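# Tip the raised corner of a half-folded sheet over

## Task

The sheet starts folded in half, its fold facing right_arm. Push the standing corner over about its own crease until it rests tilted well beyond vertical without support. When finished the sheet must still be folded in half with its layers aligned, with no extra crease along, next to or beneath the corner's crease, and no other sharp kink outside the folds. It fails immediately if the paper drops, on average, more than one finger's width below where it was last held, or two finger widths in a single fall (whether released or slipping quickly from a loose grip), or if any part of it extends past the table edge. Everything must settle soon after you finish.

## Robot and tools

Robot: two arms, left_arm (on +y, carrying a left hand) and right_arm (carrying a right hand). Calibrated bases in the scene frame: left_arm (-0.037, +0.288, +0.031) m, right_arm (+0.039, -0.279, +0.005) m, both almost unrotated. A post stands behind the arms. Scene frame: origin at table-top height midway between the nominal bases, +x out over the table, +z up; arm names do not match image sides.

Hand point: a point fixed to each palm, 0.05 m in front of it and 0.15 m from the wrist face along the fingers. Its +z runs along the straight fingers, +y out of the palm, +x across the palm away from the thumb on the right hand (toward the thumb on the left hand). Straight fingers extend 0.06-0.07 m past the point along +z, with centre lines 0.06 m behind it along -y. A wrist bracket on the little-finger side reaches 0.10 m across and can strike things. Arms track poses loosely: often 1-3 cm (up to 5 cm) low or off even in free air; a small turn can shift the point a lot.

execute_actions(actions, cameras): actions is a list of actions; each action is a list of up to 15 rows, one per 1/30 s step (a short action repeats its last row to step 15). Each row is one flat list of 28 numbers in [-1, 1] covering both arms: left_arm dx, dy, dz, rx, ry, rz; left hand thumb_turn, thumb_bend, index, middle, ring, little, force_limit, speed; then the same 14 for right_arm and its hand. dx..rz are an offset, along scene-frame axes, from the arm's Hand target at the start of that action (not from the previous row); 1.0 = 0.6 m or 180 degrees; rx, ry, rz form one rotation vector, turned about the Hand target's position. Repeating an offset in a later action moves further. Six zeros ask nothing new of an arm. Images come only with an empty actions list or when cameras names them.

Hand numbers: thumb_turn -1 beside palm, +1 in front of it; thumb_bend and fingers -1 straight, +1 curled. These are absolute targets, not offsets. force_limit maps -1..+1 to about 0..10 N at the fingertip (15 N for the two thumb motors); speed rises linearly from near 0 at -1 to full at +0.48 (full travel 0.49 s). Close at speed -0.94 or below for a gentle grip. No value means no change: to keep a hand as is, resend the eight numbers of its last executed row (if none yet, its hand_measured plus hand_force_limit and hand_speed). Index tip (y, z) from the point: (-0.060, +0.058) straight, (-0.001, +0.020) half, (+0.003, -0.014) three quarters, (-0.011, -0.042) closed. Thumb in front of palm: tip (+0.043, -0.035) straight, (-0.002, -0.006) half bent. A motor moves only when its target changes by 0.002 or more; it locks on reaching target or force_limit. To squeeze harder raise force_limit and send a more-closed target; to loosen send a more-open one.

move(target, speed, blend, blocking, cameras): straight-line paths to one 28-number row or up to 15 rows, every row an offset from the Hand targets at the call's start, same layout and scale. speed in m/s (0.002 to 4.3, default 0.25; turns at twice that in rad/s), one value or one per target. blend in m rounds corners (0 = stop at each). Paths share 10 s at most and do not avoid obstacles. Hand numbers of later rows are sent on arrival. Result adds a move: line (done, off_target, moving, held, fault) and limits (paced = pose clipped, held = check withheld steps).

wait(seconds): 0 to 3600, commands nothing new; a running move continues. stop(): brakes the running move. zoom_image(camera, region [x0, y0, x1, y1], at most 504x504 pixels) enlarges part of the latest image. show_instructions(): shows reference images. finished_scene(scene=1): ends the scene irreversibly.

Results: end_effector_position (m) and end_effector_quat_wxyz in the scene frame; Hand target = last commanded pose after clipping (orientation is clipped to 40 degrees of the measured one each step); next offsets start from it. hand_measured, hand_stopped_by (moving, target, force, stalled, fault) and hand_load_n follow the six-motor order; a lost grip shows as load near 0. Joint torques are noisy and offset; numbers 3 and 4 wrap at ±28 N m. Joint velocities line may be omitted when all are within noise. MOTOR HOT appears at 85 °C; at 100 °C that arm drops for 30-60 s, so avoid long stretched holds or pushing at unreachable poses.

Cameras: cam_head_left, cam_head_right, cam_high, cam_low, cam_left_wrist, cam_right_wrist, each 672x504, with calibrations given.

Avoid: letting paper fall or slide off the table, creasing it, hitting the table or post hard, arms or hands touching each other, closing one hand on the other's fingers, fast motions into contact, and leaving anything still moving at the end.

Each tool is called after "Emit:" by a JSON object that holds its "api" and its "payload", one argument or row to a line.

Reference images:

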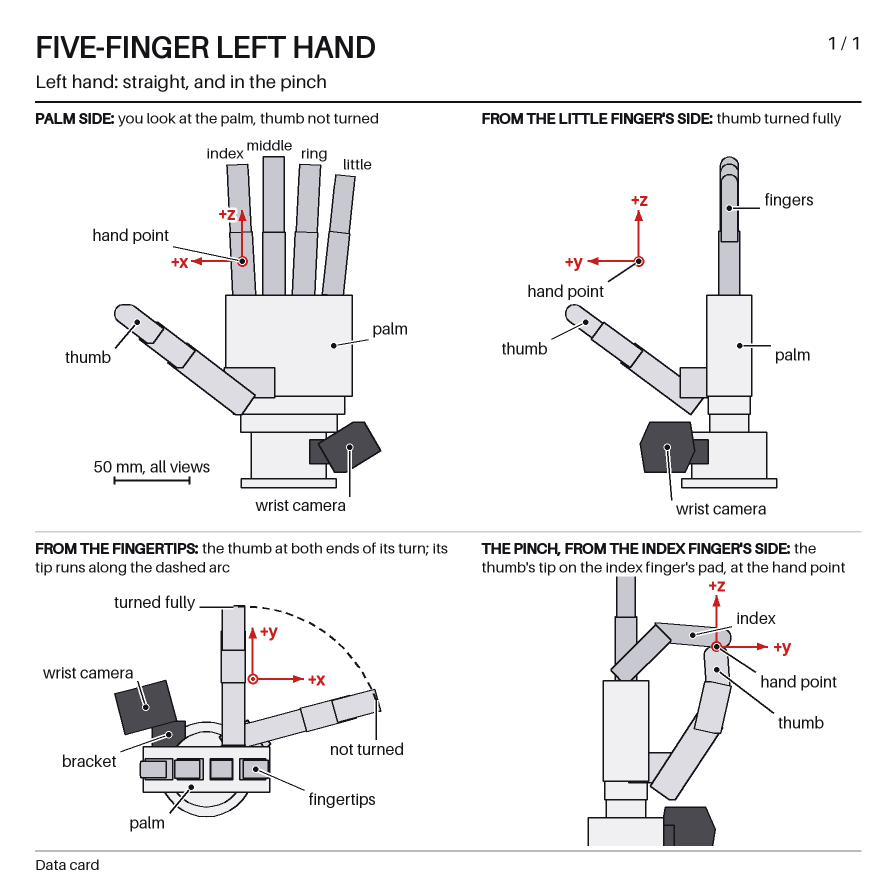

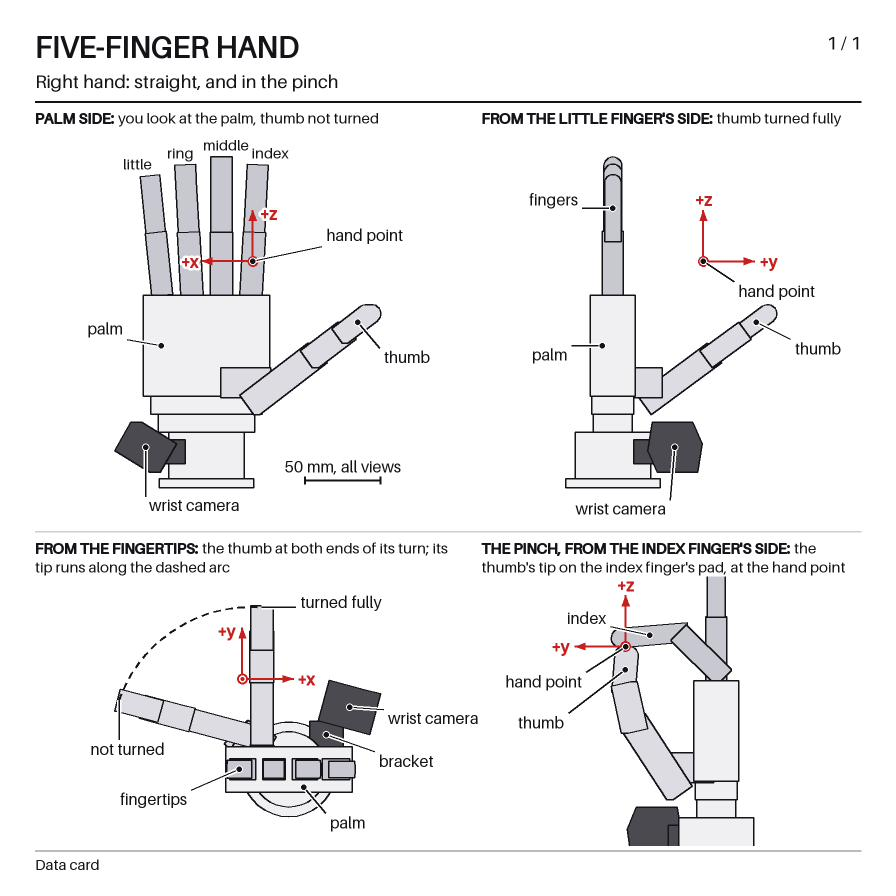

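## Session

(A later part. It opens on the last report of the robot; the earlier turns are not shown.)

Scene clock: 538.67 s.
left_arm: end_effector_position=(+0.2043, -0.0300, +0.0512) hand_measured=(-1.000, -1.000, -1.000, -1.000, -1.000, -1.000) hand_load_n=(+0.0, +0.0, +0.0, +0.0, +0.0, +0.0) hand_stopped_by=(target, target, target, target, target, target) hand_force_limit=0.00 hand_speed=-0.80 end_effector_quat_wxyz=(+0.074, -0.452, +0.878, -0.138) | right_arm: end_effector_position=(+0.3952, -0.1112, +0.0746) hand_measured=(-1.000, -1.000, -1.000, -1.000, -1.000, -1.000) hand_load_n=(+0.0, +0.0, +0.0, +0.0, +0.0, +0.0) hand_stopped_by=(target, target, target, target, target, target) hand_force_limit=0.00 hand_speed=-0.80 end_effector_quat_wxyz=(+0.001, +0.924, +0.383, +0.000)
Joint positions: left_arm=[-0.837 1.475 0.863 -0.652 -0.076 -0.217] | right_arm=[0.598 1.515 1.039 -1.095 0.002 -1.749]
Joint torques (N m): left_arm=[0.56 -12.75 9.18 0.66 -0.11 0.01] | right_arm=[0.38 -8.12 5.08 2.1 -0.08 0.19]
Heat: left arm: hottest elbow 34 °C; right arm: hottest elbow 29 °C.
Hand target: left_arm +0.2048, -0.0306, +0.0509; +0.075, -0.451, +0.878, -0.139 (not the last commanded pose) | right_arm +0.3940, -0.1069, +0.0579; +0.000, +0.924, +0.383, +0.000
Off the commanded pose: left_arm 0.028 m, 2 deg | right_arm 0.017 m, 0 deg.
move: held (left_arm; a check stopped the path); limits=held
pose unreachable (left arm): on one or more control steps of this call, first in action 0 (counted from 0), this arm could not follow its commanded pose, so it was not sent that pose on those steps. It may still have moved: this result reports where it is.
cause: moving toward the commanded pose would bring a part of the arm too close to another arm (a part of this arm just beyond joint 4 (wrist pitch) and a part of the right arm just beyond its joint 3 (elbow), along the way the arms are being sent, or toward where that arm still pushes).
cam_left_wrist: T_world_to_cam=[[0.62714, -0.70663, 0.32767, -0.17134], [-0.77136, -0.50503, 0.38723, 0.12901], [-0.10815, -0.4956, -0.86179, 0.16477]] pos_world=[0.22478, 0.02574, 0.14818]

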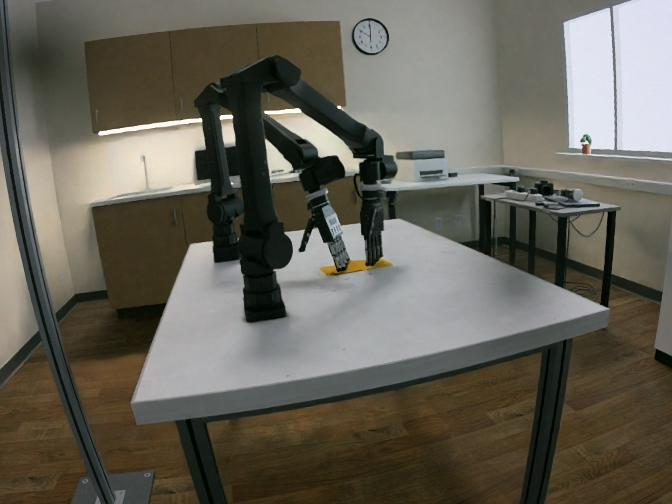

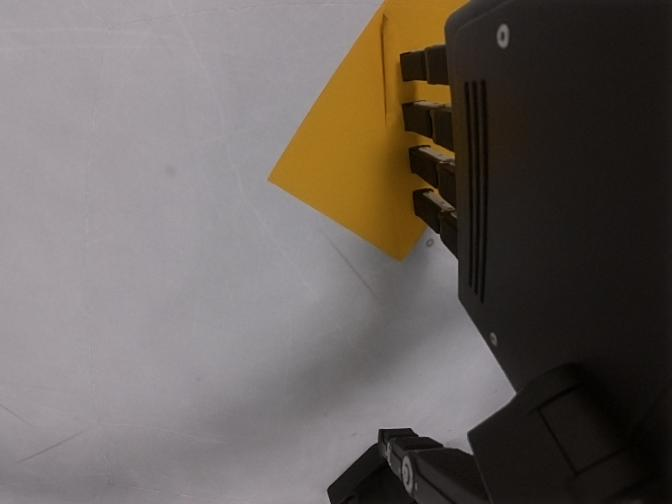

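Emit:
{"api": "move", "payload": {
  "target": [-0.02,0.014,-0.02,0,0,0,-1,-1,-1,-1,-1,-1,0,-0.8,0,0,0,0,0,0,-1,-1,-1,-1,-1,-1,0,-0.8],
  "speed": 0.03,
  "cameras": ["cam_low","cam_left_wrist"]
}}

Emit:
{"api": "zoom_image", "payload": {
  "camera": "cam_low",
  "region": [290, 230, 370, 285]
}}

Emit:
{"api": "zoom_image", "payload": {
  "camera": "cam_left_wrist",
  "region": [300, 0, 500, 280]
}}

Scene clock: 548.07 s.
left_arm: end_effector_position=(+0.2031, -0.0286, +0.0484) hand_measured=(-1.000, -1.000, -1.000, -1.000, -1.000, -1.000) hand_load_n=(+0.0, +0.0, +0.0, +0.0, +0.0, +0.0) hand_stopped_by=(target, target, target, target, target, target) hand_force_limit=0.00 hand_speed=-0.80 end_effector_quat_wxyz=(+0.078, -0.452, +0.876, -0.151) | right_arm: end_effector_position=(+0.3952, -0.1112, +0.0746) hand_measured=(-1.000, -1.000, -1.000, -1.000, -1.000, -1.000) hand_load_n=(+0.0, +0.0, +0.0, +0.0, +0.0, +0.0) hand_stopped_by=(target, target, target, target, target, target) hand_force_limit=0.00 hand_speed=-0.80 end_effector_quat_wxyz=(+0.001, +0.924, +0.383, +0.000)
Joint positions: left_arm=[-0.837 1.46 0.834 -0.613 -0.077 -0.218] | right_arm=[0.598 1.515 1.039 -1.095 0.002 -1.749]
Joint torques (N m): left_arm=[-0.26 -12.1 7.02 0.75 -0.22 -0.04] | right_arm=[0.38 -8.12 5.08 2.1 -0.08 0.19]
Heat: left arm: hottest elbow 34 °C; right arm: hottest elbow 29 °C.
Hand target: left_arm +0.1929, -0.0222, +0.0389; +0.075, -0.451, +0.878, -0.139 | right_arm +0.3940, -0.1069, +0.0579; +0.000, +0.924, +0.383, +0.000
Off the commanded pose: left_arm 0.015 m, 1 deg | right_arm 0.017 m, 0 deg.
move: off_target (left_arm)
cam_left_wrist: T_world_to_cam=[[0.62239, -0.69902, 0.35214, -0.16869], [-0.7772, -0.49867, 0.38379, 0.13133], [-0.09267, -0.51255, -0.85364, 0.15892]] pos_world=[0.22179, 0.02903, 0.14466]

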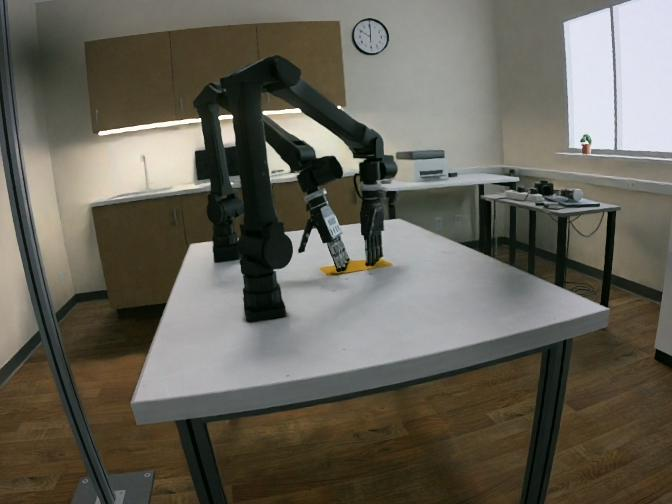

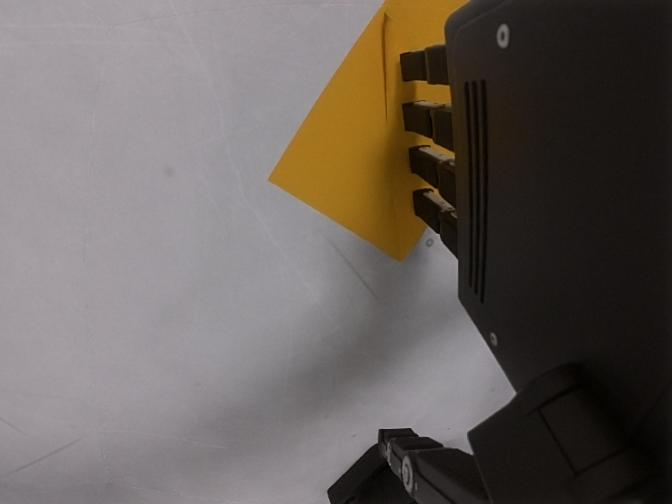

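Scaled by 6.300 from the camera's image (finer frame: 960x720).

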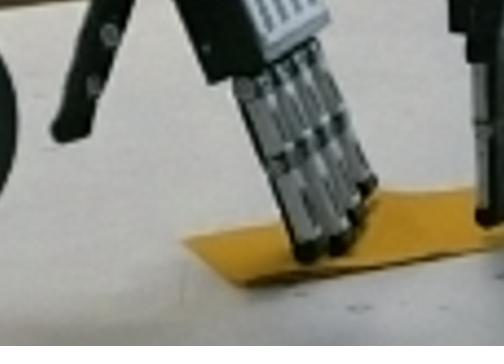

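Scaled by 1.800 from the camera's image (finer frame: 960x720).

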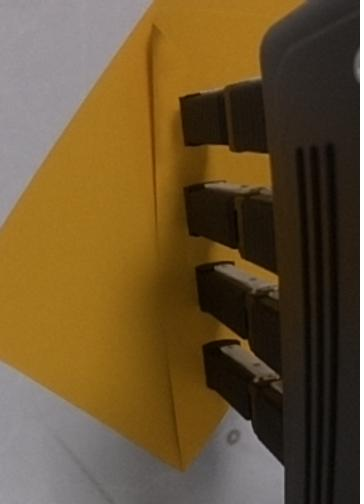

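Emit:
{"api": "move", "payload": {
  "target": [-0.015,0.0105,-0.01,0,0,0,-1,-1,-1,-1,-1,-1,0,-0.8,0,0,0,0,0,0,-1,-1,-1,-1,-1,-1,0,-0.8],
  "speed": 0.03,
  "cameras": ["cam_low","cam_left_wrist"]
}}

Emit:
{"api": "zoom_image", "payload": {
  "camera": "cam_low",
  "region": [290, 230, 370, 285]
}}

Emit:
{"api": "zoom_image", "payload": {
  "camera": "cam_left_wrist",
  "region": [300, 0, 500, 280]
}}

Scene clock: 556.07 s.
left_arm: end_effector_position=(+0.1986, -0.0253, +0.0466) hand_measured=(-1.000, -1.000, -1.000, -1.000, -1.000, -1.000) hand_load_n=(+0.0, +0.0, +0.0, +0.0, +0.0, +0.0) hand_stopped_by=(target, target, target, target, target, target) hand_force_limit=0.00 hand_speed=-0.80 end_effector_quat_wxyz=(+0.080, -0.453, +0.874, -0.158) | right_arm: end_effector_position=(+0.3952, -0.1112, +0.0746) hand_measured=(-1.000, -1.000, -1.000, -1.000, -1.000, -1.000) hand_load_n=(+0.0, +0.0, +0.0, +0.0, +0.0, +0.0) hand_stopped_by=(target, target, target, target, target, target) hand_force_limit=0.00 hand_speed=-0.80 end_effector_quat_wxyz=(+0.001, +0.924, +0.383, +0.000)
Joint positions: left_arm=[-0.841 1.439 0.803 -0.587 -0.08 -0.226] | right_arm=[0.598 1.515 1.039 -1.095 0.002 -1.749]
Joint torques (N m): left_arm=[-0.44 -11.52 6.43 0.49 -0.16 -0.04] | right_arm=[0.32 -8.06 5.08 2.1 -0.08 0.19]
Heat: left arm: hottest elbow 33 °C; right arm: hottest elbow 29 °C.
Hand target: left_arm +0.1837, -0.0159, +0.0329; +0.075, -0.451, +0.878, -0.139 | right_arm +0.3940, -0.1069, +0.0579; +0.000, +0.924, +0.383, +0.000
Off the commanded pose: left_arm 0.022 m, 2 deg | right_arm 0.017 m, 0 deg.
move: off_target (left_arm)
cam_left_wrist: T_world_to_cam=[[0.62105, -0.69217, 0.36768, -0.16324], [-0.7796, -0.49727, 0.38072, 0.1309], [-0.08069, -0.52309, -0.84845, 0.15565]] pos_world=[0.21599, 0.03352, 0.14225]

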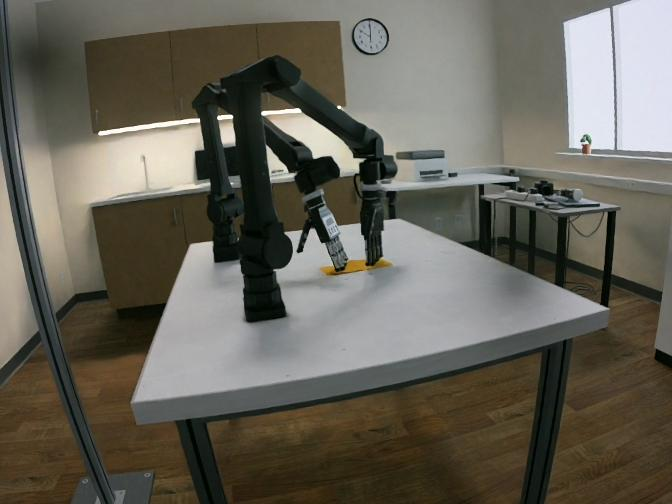

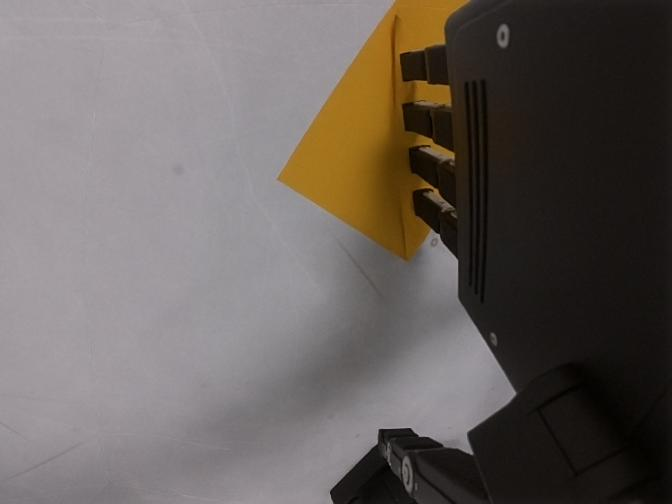

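Scaled by 6.300 from the camera's image (finer frame: 960x720).

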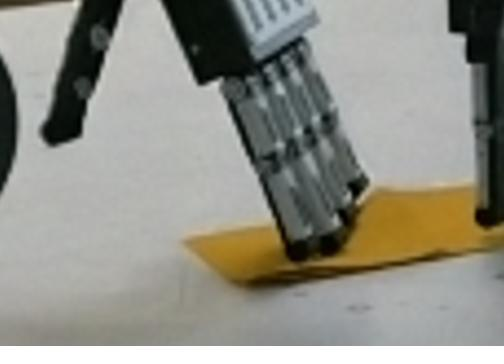

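Scaled by 1.800 from the camera's image (finer frame: 960x720).

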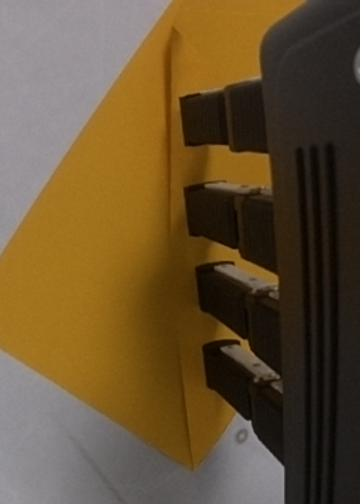

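Emit:
{"api": "move", "payload": {
  "target": [
    [0,0,0.03,0,0,0,-1,-1,-1,-1,-1,-1,0,-0.8,0,0,0,0,0,0,-1,-1,-1,-1,-1,-1,0,-0.8],
    [-0.05,0.035,0.05,0,0,0,-1,-1,-1,-1,-1,-1,0,-0.8,0,0,0,0,0,0,-1,-1,-1,-1,-1,-1,0,-0.8]
  ],
  "speed": 0.025,
  "blend": [0.005, 0],
  "cameras": ["cam_low","cam_left_wrist"]
}}

Emit:
{"api": "zoom_image", "payload": {
  "camera": "cam_low",
  "region": [290, 230, 370, 285]
}}

Emit:
{"api": "zoom_image", "payload": {
  "camera": "cam_left_wrist",
  "region": [300, 0, 500, 280]
}}

Scene clock: 573.63 s.
left_arm: end_effector_position=(+0.1623, +0.0015, +0.0645) hand_measured=(-1.000, -1.000, -1.000, -1.000, -1.000, -1.000) hand_load_n=(+0.0, +0.0, +0.0, +0.0, +0.0, +0.0) hand_stopped_by=(target, target, target, target, target, target) hand_force_limit=0.00 hand_speed=-0.80 end_effector_quat_wxyz=(+0.077, -0.453, +0.876, -0.145) | right_arm: end_effector_position=(+0.3952, -0.1112, +0.0746) hand_measured=(-1.000, -1.000, -1.000, -1.000, -1.000, -1.000) hand_load_n=(+0.0, -0.5, +0.0, +0.0, +0.0, +0.0) hand_stopped_by=(target, target, target, target, target, target) hand_force_limit=0.00 hand_speed=-0.80 end_effector_quat_wxyz=(+0.001, +0.924, +0.383, +0.000)
Joint positions: left_arm=[-0.869 1.309 0.737 -0.68 -0.088 -0.251] | right_arm=[0.598 1.515 1.039 -1.095 0.002 -1.749]
Joint torques (N m): left_arm=[-0.62 -10.93 8.17 0.23 -0.2 -0.05] | right_arm=[0.32 -8.12 5.08 2.09 -0.08 0.18]
Heat: left arm: hottest elbow 32 °C; right arm: hottest elbow 29 °C.
Hand target: left_arm +0.1538, +0.0051, +0.0629; +0.075, -0.451, +0.878, -0.139 | right_arm +0.3940, -0.1069, +0.0579; +0.000, +0.924, +0.383, +0.000
Off the commanded pose: left_arm 0.009 m, 1 deg | right_arm 0.017 m, 0 deg.
move: done
cam_left_wrist: T_world_to_cam=[[0.62631, -0.70061, 0.34187, -0.12793], [-0.77343, -0.5035, 0.38508, 0.10779], [-0.09766, -0.5056, -0.85723, 0.1853]] pos_world=[0.18158, 0.05833, 0.16107]

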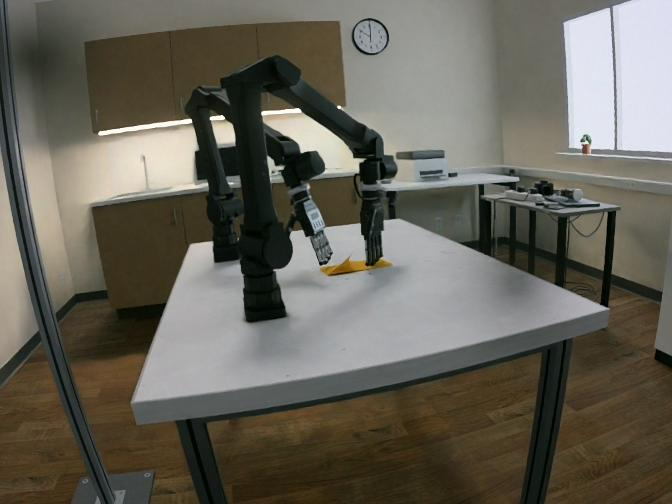

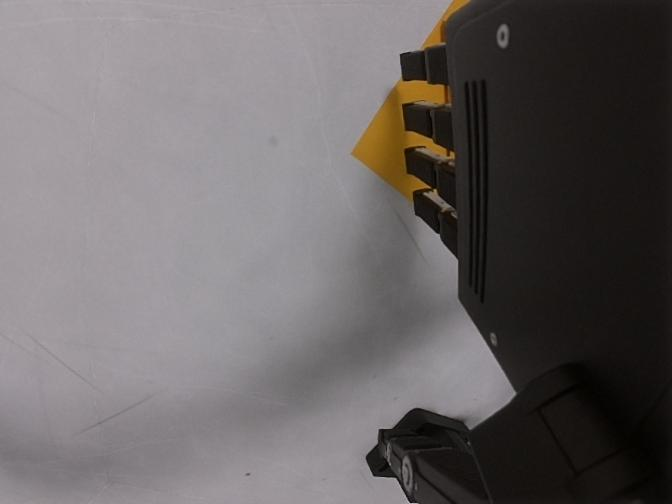

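Scaled by 6.300 from the camera's image (finer frame: 960x720).

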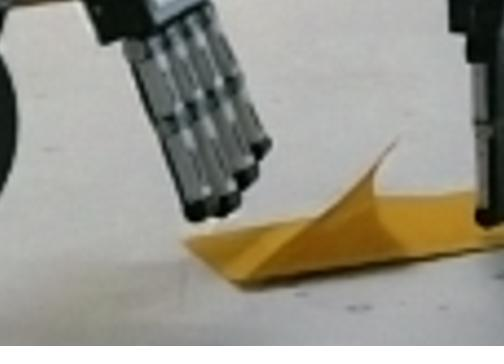

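Scaled by 1.800 from the camera's image (finer frame: 960x720).

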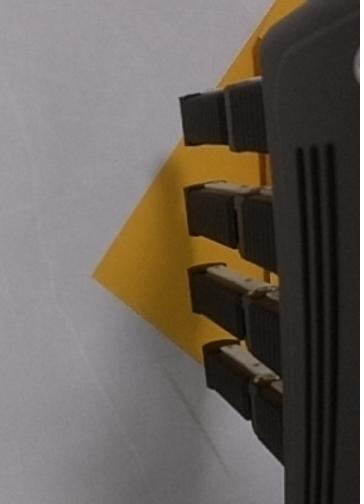

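Emit:
{"api": "move", "payload": {
  "target": [-0.12,0.13,0.12,0,0,0,-1,-1,-1,-1,-1,-1,0,-0.8,0,0,0,0,0,0,-1,-1,-1,-1,-1,-1,0,-0.8],
  "speed": 0.1,
  "cameras": ["all"]
}}

Emit:
{"api": "zoom_image", "payload": {
  "camera": "cam_low",
  "region": [300, 230, 380, 285]
}}

Emit:
{"api": "zoom_image", "payload": {
  "camera": "cam_left_wrist",
  "region": [280, 0, 480, 280]
}}

Emit:
{"api": "zoom_image", "payload": {
  "camera": "cam_head_right",
  "region": [380, 270, 450, 350]
}}

Emit:
{"api": "zoom_image", "payload": {
  "camera": "cam_head_left",
  "region": [370, 270, 440, 350]
}}

Scene clock: 584.87 s.
left_arm: end_effector_position=(+0.0885, +0.0794, +0.1385) hand_measured=(-1.000, -1.000, -1.000, -1.000, -1.000, -1.000) hand_load_n=(+0.0, +0.0, +0.0, +0.0, +0.0, +0.0) hand_stopped_by=(target, target, target, target, target, target) hand_force_limit=0.00 hand_speed=-0.80 end_effector_quat_wxyz=(+0.077, -0.453, +0.876, -0.146) | right_arm: end_effector_position=(+0.3952, -0.1112, +0.0746) hand_measured=(-1.000, -1.000, -1.000, -1.000, -1.000, -1.000) hand_load_n=(+0.0, +0.0, +0.0, +0.0, +0.0, +0.0) hand_stopped_by=(target, target, target, target, target, target) hand_force_limit=0.00 hand_speed=-0.80 end_effector_quat_wxyz=(+0.001, +0.924, +0.383, +0.000)
Joint positions: left_arm=[-0.902 0.873 0.654 -1.034 -0.098 -0.283] | right_arm=[0.598 1.515 1.039 -1.095 0.002 -1.749]
Joint torques (N m): left_arm=[-0.5 -4.6 9.62 0.16 -0.21 -0.02] | right_arm=[0.38 -8.06 5.08 2.1 -0.07 0.19]
Heat: left arm: hottest elbow 32 °C; right arm: hottest elbow 29 °C.
Hand target: left_arm +0.0818, +0.0832, +0.1349; +0.075, -0.452, +0.878, -0.139 | right_arm +0.3940, -0.1069, +0.0579; +0.000, +0.924, +0.383, +0.000
Off the commanded pose: left_arm 0.009 m, 1 deg | right_arm 0.017 m, 0 deg.
move: done
cam_left_wrist: T_world_to_cam=[[0.62646, -0.69968, 0.34351, -0.05271], [-0.77343, -0.50328, 0.38538, 0.0614], [-0.09676, -0.5071, -0.85644, 0.28084]] pos_world=[0.10768, 0.13643, 0.23497]
cam_right_wrist: T_world_to_cam=[[0.84054, -0.5414, -0.01954, -0.38759], [-0.44298, -0.7076, 0.55052, 0.04961], [-0.31188, -0.45408, -0.83459, 0.24852]] pos_world=[0.42526, -0.06189, 0.17253]

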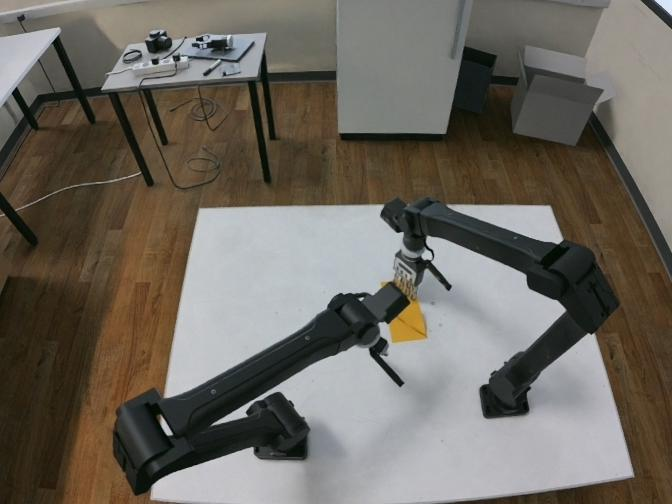

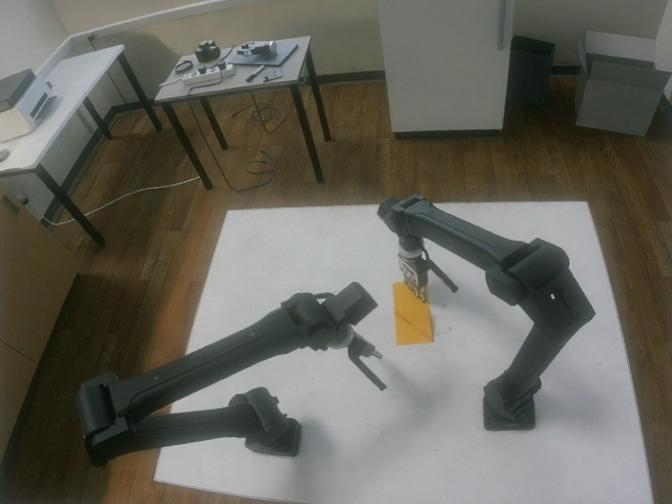

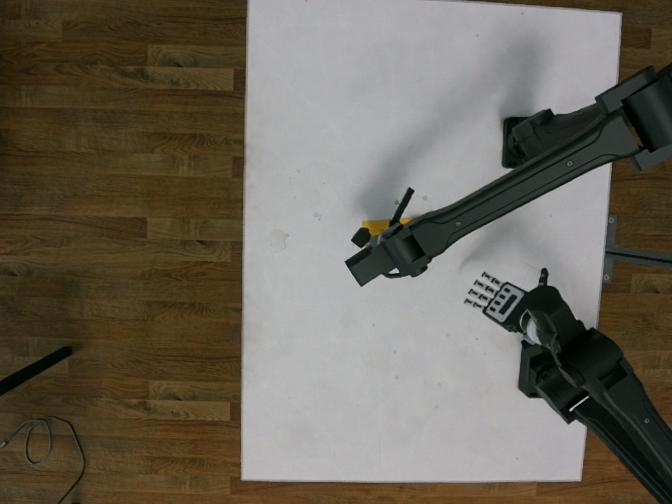

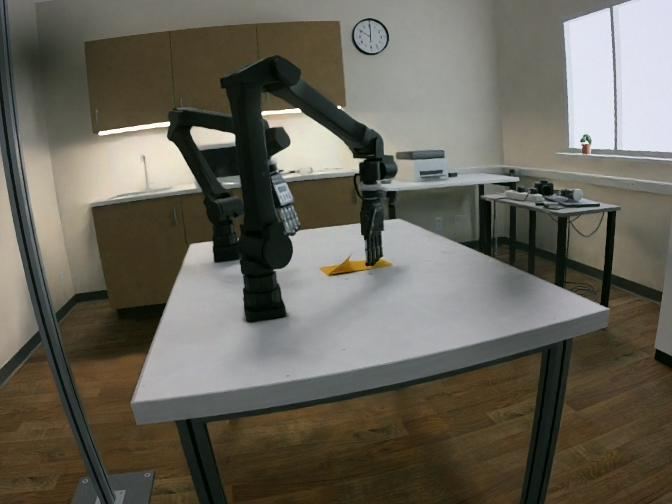

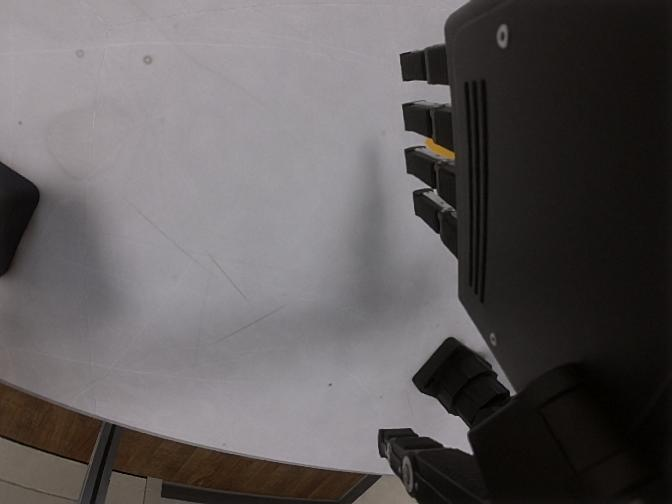

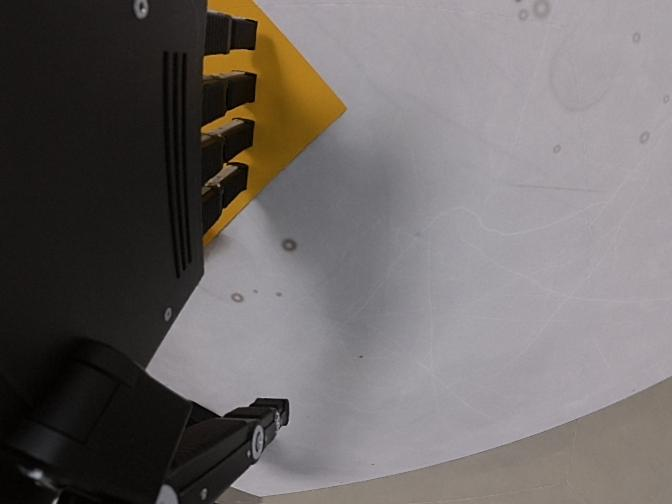

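Scaled by 6.300 from the camera's image (finer frame: 960x720).

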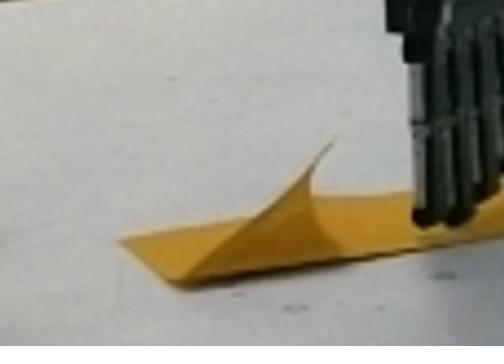

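Scaled by 1.800 from the camera's image (finer frame: 960x720).

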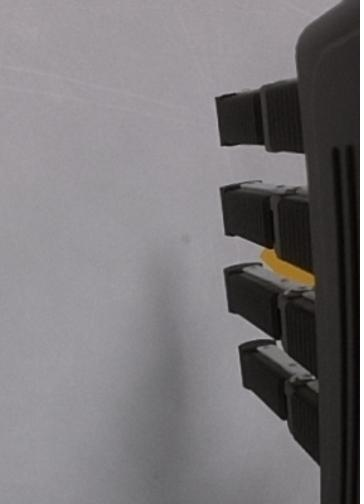

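Scaled by 6.300 from the camera's image (finer frame: 960x720).

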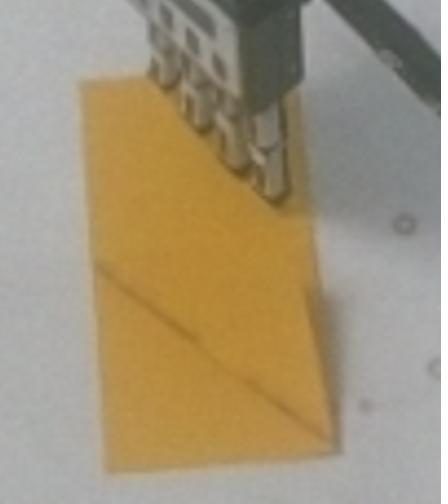

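Scaled by 6.300 from the camera's image (finer frame: 960x720).

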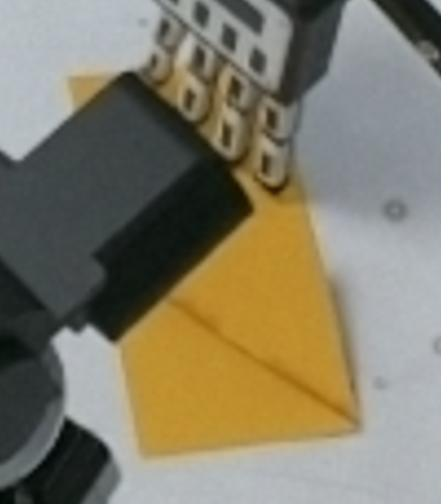

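Emit:
{"api": "move", "payload": {
  "target": [
    [0,0,0,0,0,0,-1,-1,-1,-1,-1,-1,0,-0.8,0,0,0.04,0,0,0,-1,-1,-1,-1,-1,-1,0,-0.8],
    [0,0,0,0,0,0,-1,-1,-1,-1,-1,-1,0,-0.8,0,0,0.2,0,0,0,-1,-1,-1,-1,-1,-1,0,-0.8]
  ],
  "speed": [0.02, 0.1],
  "blend": [0.005, 0],
  "cameras": ["cam_low", "cam_head_right", "cam_head_left"]
}}

Emit:
{"api": "zoom_image", "payload": {
  "camera": "cam_low",
  "region": [310, 235, 400, 285]
}}

Emit:
{"api": "zoom_image", "payload": {
  "camera": "cam_head_right",
  "region": [380, 270, 450, 350]
}}

Scene clock: 598.40 s.
left_arm: end_effector_position=(+0.0885, +0.0795, +0.1385) hand_measured=(-1.000, -1.000, -1.000, -1.000, -1.000, -1.000) hand_load_n=(+0.0, +0.0, +0.0, +0.0, +0.0, +0.0) hand_stopped_by=(target, target, target, target, target, target) hand_force_limit=0.00 hand_speed=-0.80 end_effector_quat_wxyz=(+0.077, -0.453, +0.876, -0.146) | right_arm: end_effector_position=(+0.3839, -0.1190, +0.1547) hand_measured=(-1.000, -1.000, -1.000, -1.000, -1.000, -1.000) hand_load_n=(+0.0, +0.0, +0.0, +0.0, +0.0, +0.0) hand_stopped_by=(target, target, target, target, target, target) hand_force_limit=0.00 hand_speed=-0.80 end_effector_quat_wxyz=(+0.007, +0.924, +0.383, -0.027)
Joint positions: left_arm=[-0.902 0.873 0.654 -1.034 -0.098 -0.283] | right_arm=[0.598 1.441 1.18 -1.365 0.002 -1.749]
Joint torques (N m): left_arm=[-0.56 -4.6 9.61 0.23 -0.21 -0.07] | right_arm=[0.32 -10.52 10.71 -0.43 -0.08 0.19]
Heat: left arm: hottest elbow 32 °C; right arm: hottest elbow 29 °C.
Hand target: left_arm +0.0818, +0.0832, +0.1349; +0.075, -0.452, +0.878, -0.139 | right_arm +0.3940, -0.1069, +0.1780; +0.000, +0.924, +0.383, +0.000
Off the commanded pose: left_arm 0.008 m, 1 deg | right_arm 0.028 m, 3 deg.
move: off_target (right_arm)
Images, in order (width x height): cam_head_left 672x504, cam_head_right 672x504, cam_low 672x504.

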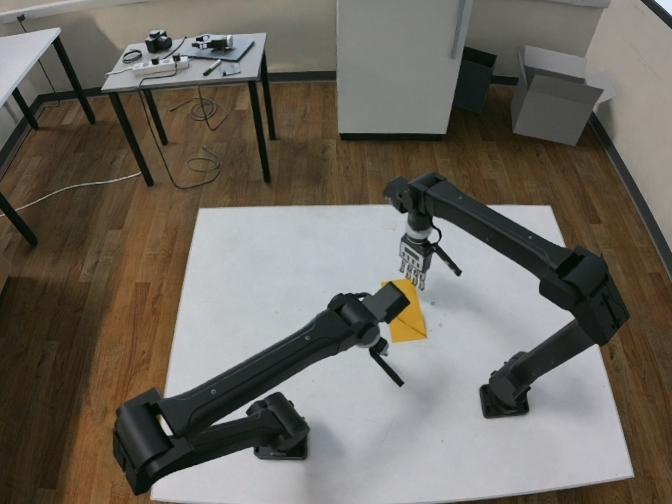

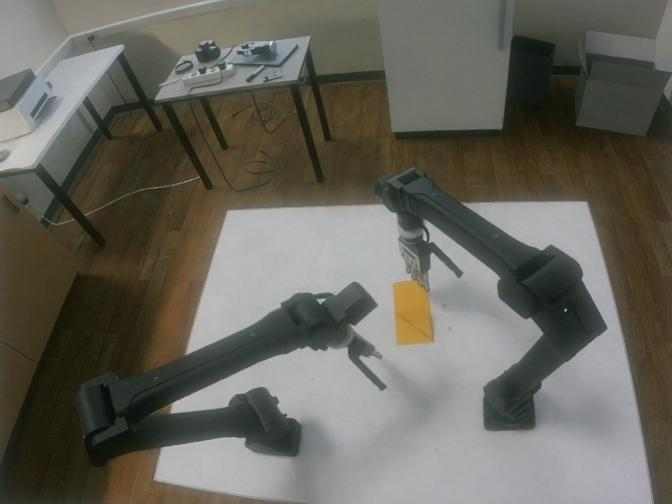

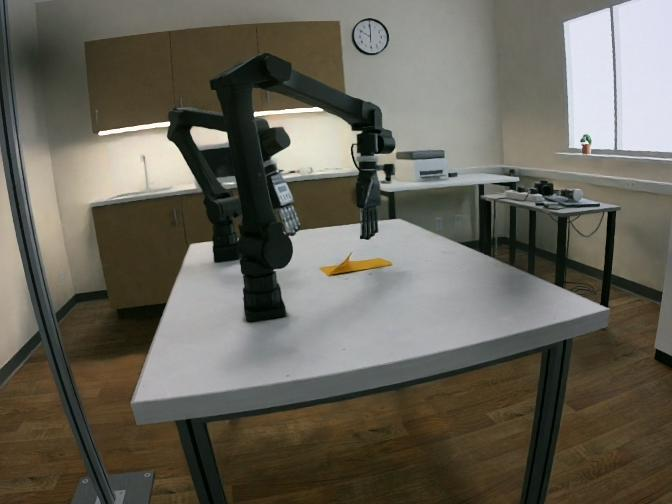

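Scaled by 5.600 from the camera's image (finer frame: 960x720).

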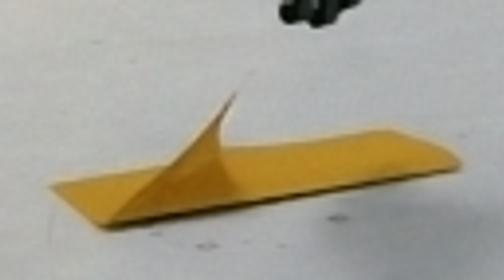

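Scaled by 6.300 from the camera's image (finer frame: 960x720).

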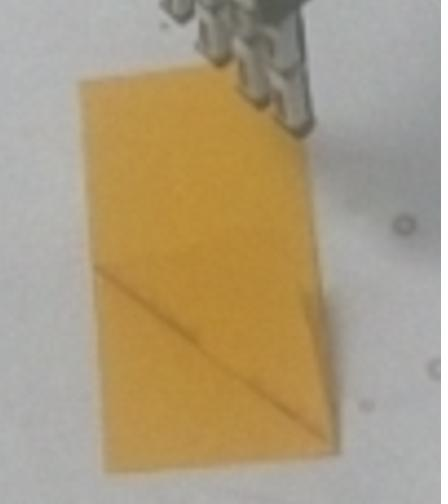

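Emit:
{"api": "wait", "payload": {
  "seconds": 5,
  "cameras": ["cam_low","cam_head_right","cam_high","cam_right_wrist","cam_head_left"]
}}

Emit:
{"api": "zoom_image", "payload": {
  "camera": "cam_low",
  "region": [310, 235, 400, 285]
}}

Emit:
{"api": "zoom_image", "payload": {
  "camera": "cam_head_right",
  "region": [390, 300, 440, 350]
}}

Emit:
{"api": "zoom_image", "payload": {
  "camera": "cam_head_left",
  "region": [380, 295, 440, 350]
}}

Emit:
{"api": "zoom_image", "payload": {
  "camera": "cam_low",
  "region": [315, 245, 360, 280]
}}

Scene clock: 627.80 s.
left_arm: end_effector_position=(+0.0885, +0.0795, +0.1385) hand_measured=(-1.000, -1.000, -1.000, -1.000, -1.000, -1.000) hand_load_n=(+0.0, +0.0, +0.0, +0.0, +0.0, +0.0) hand_stopped_by=(target, target, target, target, target, target) hand_force_limit=0.00 hand_speed=-0.80 end_effector_quat_wxyz=(+0.077, -0.453, +0.876, -0.146) | right_arm: end_effector_position=(+0.3839, -0.1190, +0.1547) hand_measured=(-1.000, -1.000, -1.000, -1.000, -1.000, -1.000) hand_load_n=(+0.0, +0.0, +0.0, +0.0, +0.0, +0.0) hand_stopped_by=(target, target, target, target, target, target) hand_force_limit=0.00 hand_speed=-0.80 end_effector_quat_wxyz=(+0.007, +0.924, +0.383, -0.027)
Joint positions: left_arm=[-0.902 0.873 0.654 -1.034 -0.098 -0.283] | right_arm=[0.598 1.441 1.18 -1.365 0.002 -1.749]
Joint torques (N m): left_arm=[-0.56 -4.66 9.62 0.21 -0.21 -0.07] | right_arm=[0.32 -10.52 10.71 -0.39 -0.08 0.18]
Heat: left arm: hottest elbow 33 °C; right arm: hottest elbow 31 °C.
Hand target: left_arm +0.0818, +0.0832, +0.1349; +0.075, -0.452, +0.878, -0.139 | right_arm +0.3941, -0.1069, +0.1780; +0.000, +0.924, +0.383, +0.000
Off the commanded pose: left_arm 0.008 m, 1 deg | right_arm 0.028 m, 3 deg.
wait: 5.00 s; at rest from the start
cam_right_wrist: T_world_to_cam=[[0.83912, -0.54241, -0.04087, -0.37705], [-0.41669, -0.68928, 0.59267, -0.01953], [-0.34964, -0.48029, -0.80441, 0.31507]] pos_world=[0.41841, -0.06666, 0.24961]
Images, in order (width x height): cam_head_left 672x504, cam_head_right 672x504, cam_high 672x504, cam_low 672x504, cam_right_wrist 672x504.

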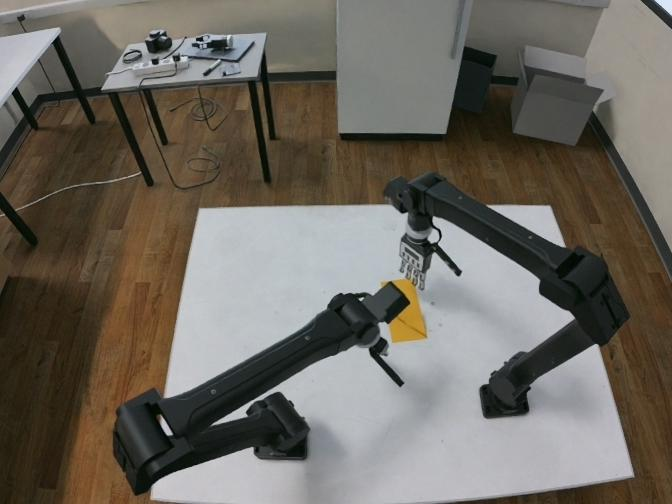

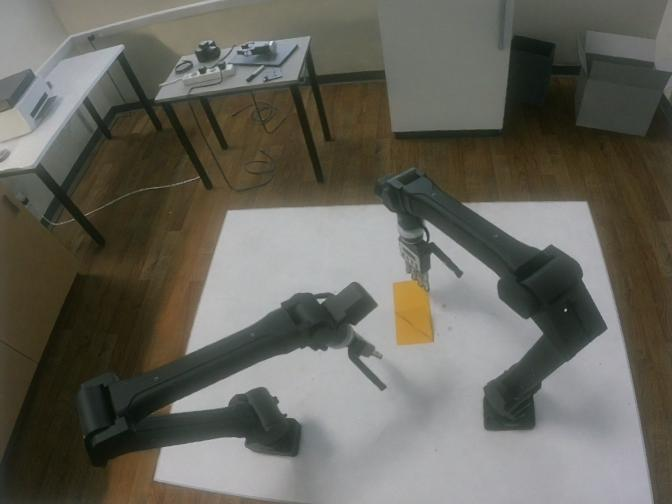

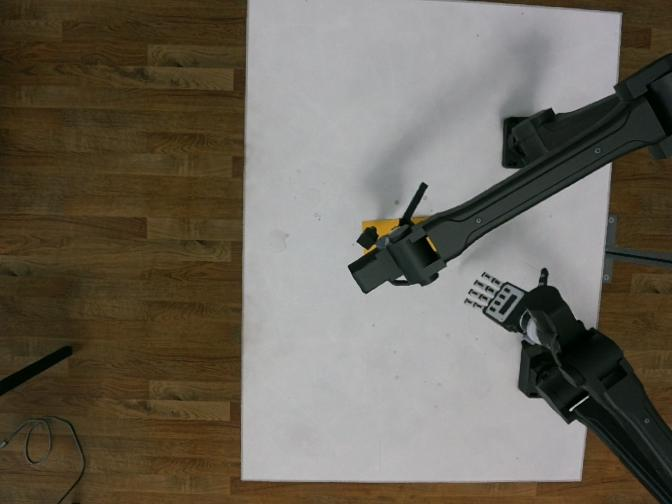

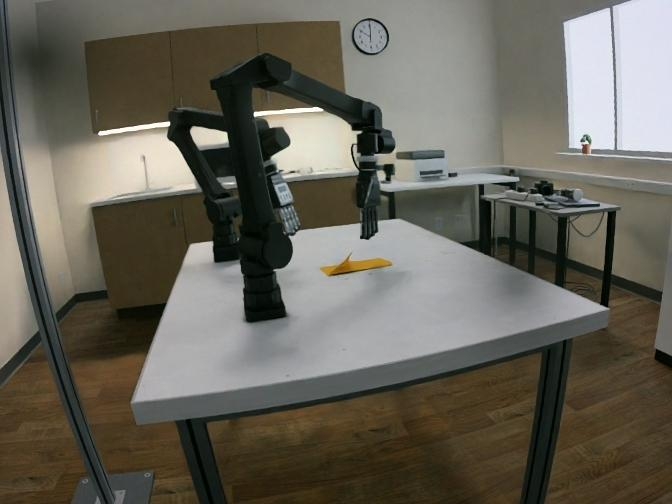

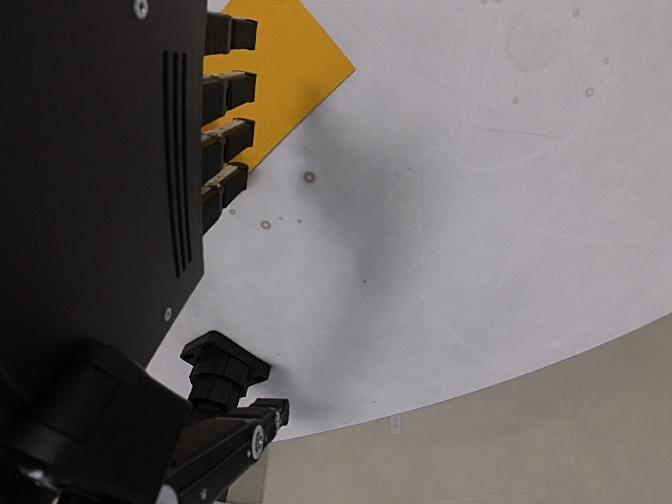

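Scaled by 5.600 from the camera's image (finer frame: 960x720).

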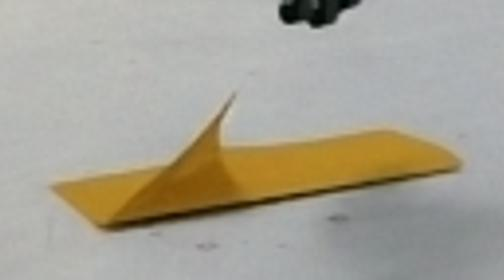

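Scaled by 10.080 from the camera's image (finer frame: 960x720).

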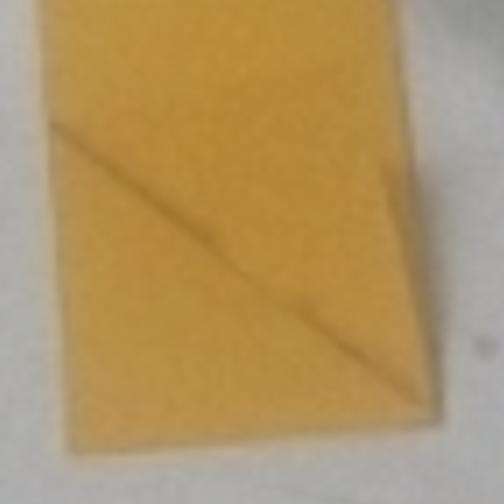

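Scaled by 8.400 from the camera's image (finer frame: 960x720).

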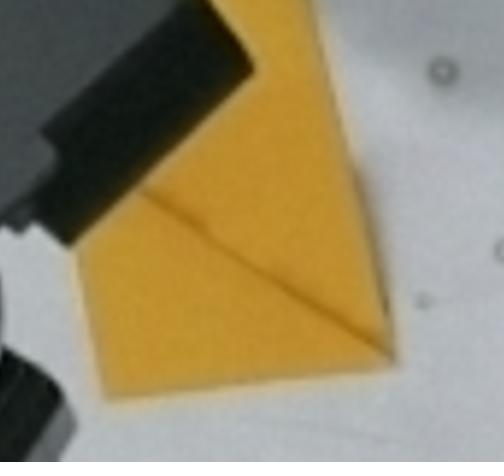

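Scaled by 11.200 from the camera's image (finer frame: 960x720).

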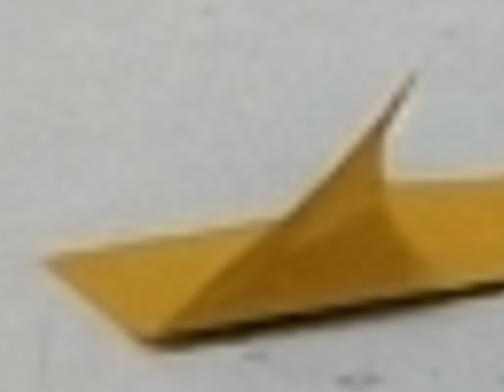

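Emit:
{"api": "finished_scene", "payload": {

}}

The scene is finished: the task was done.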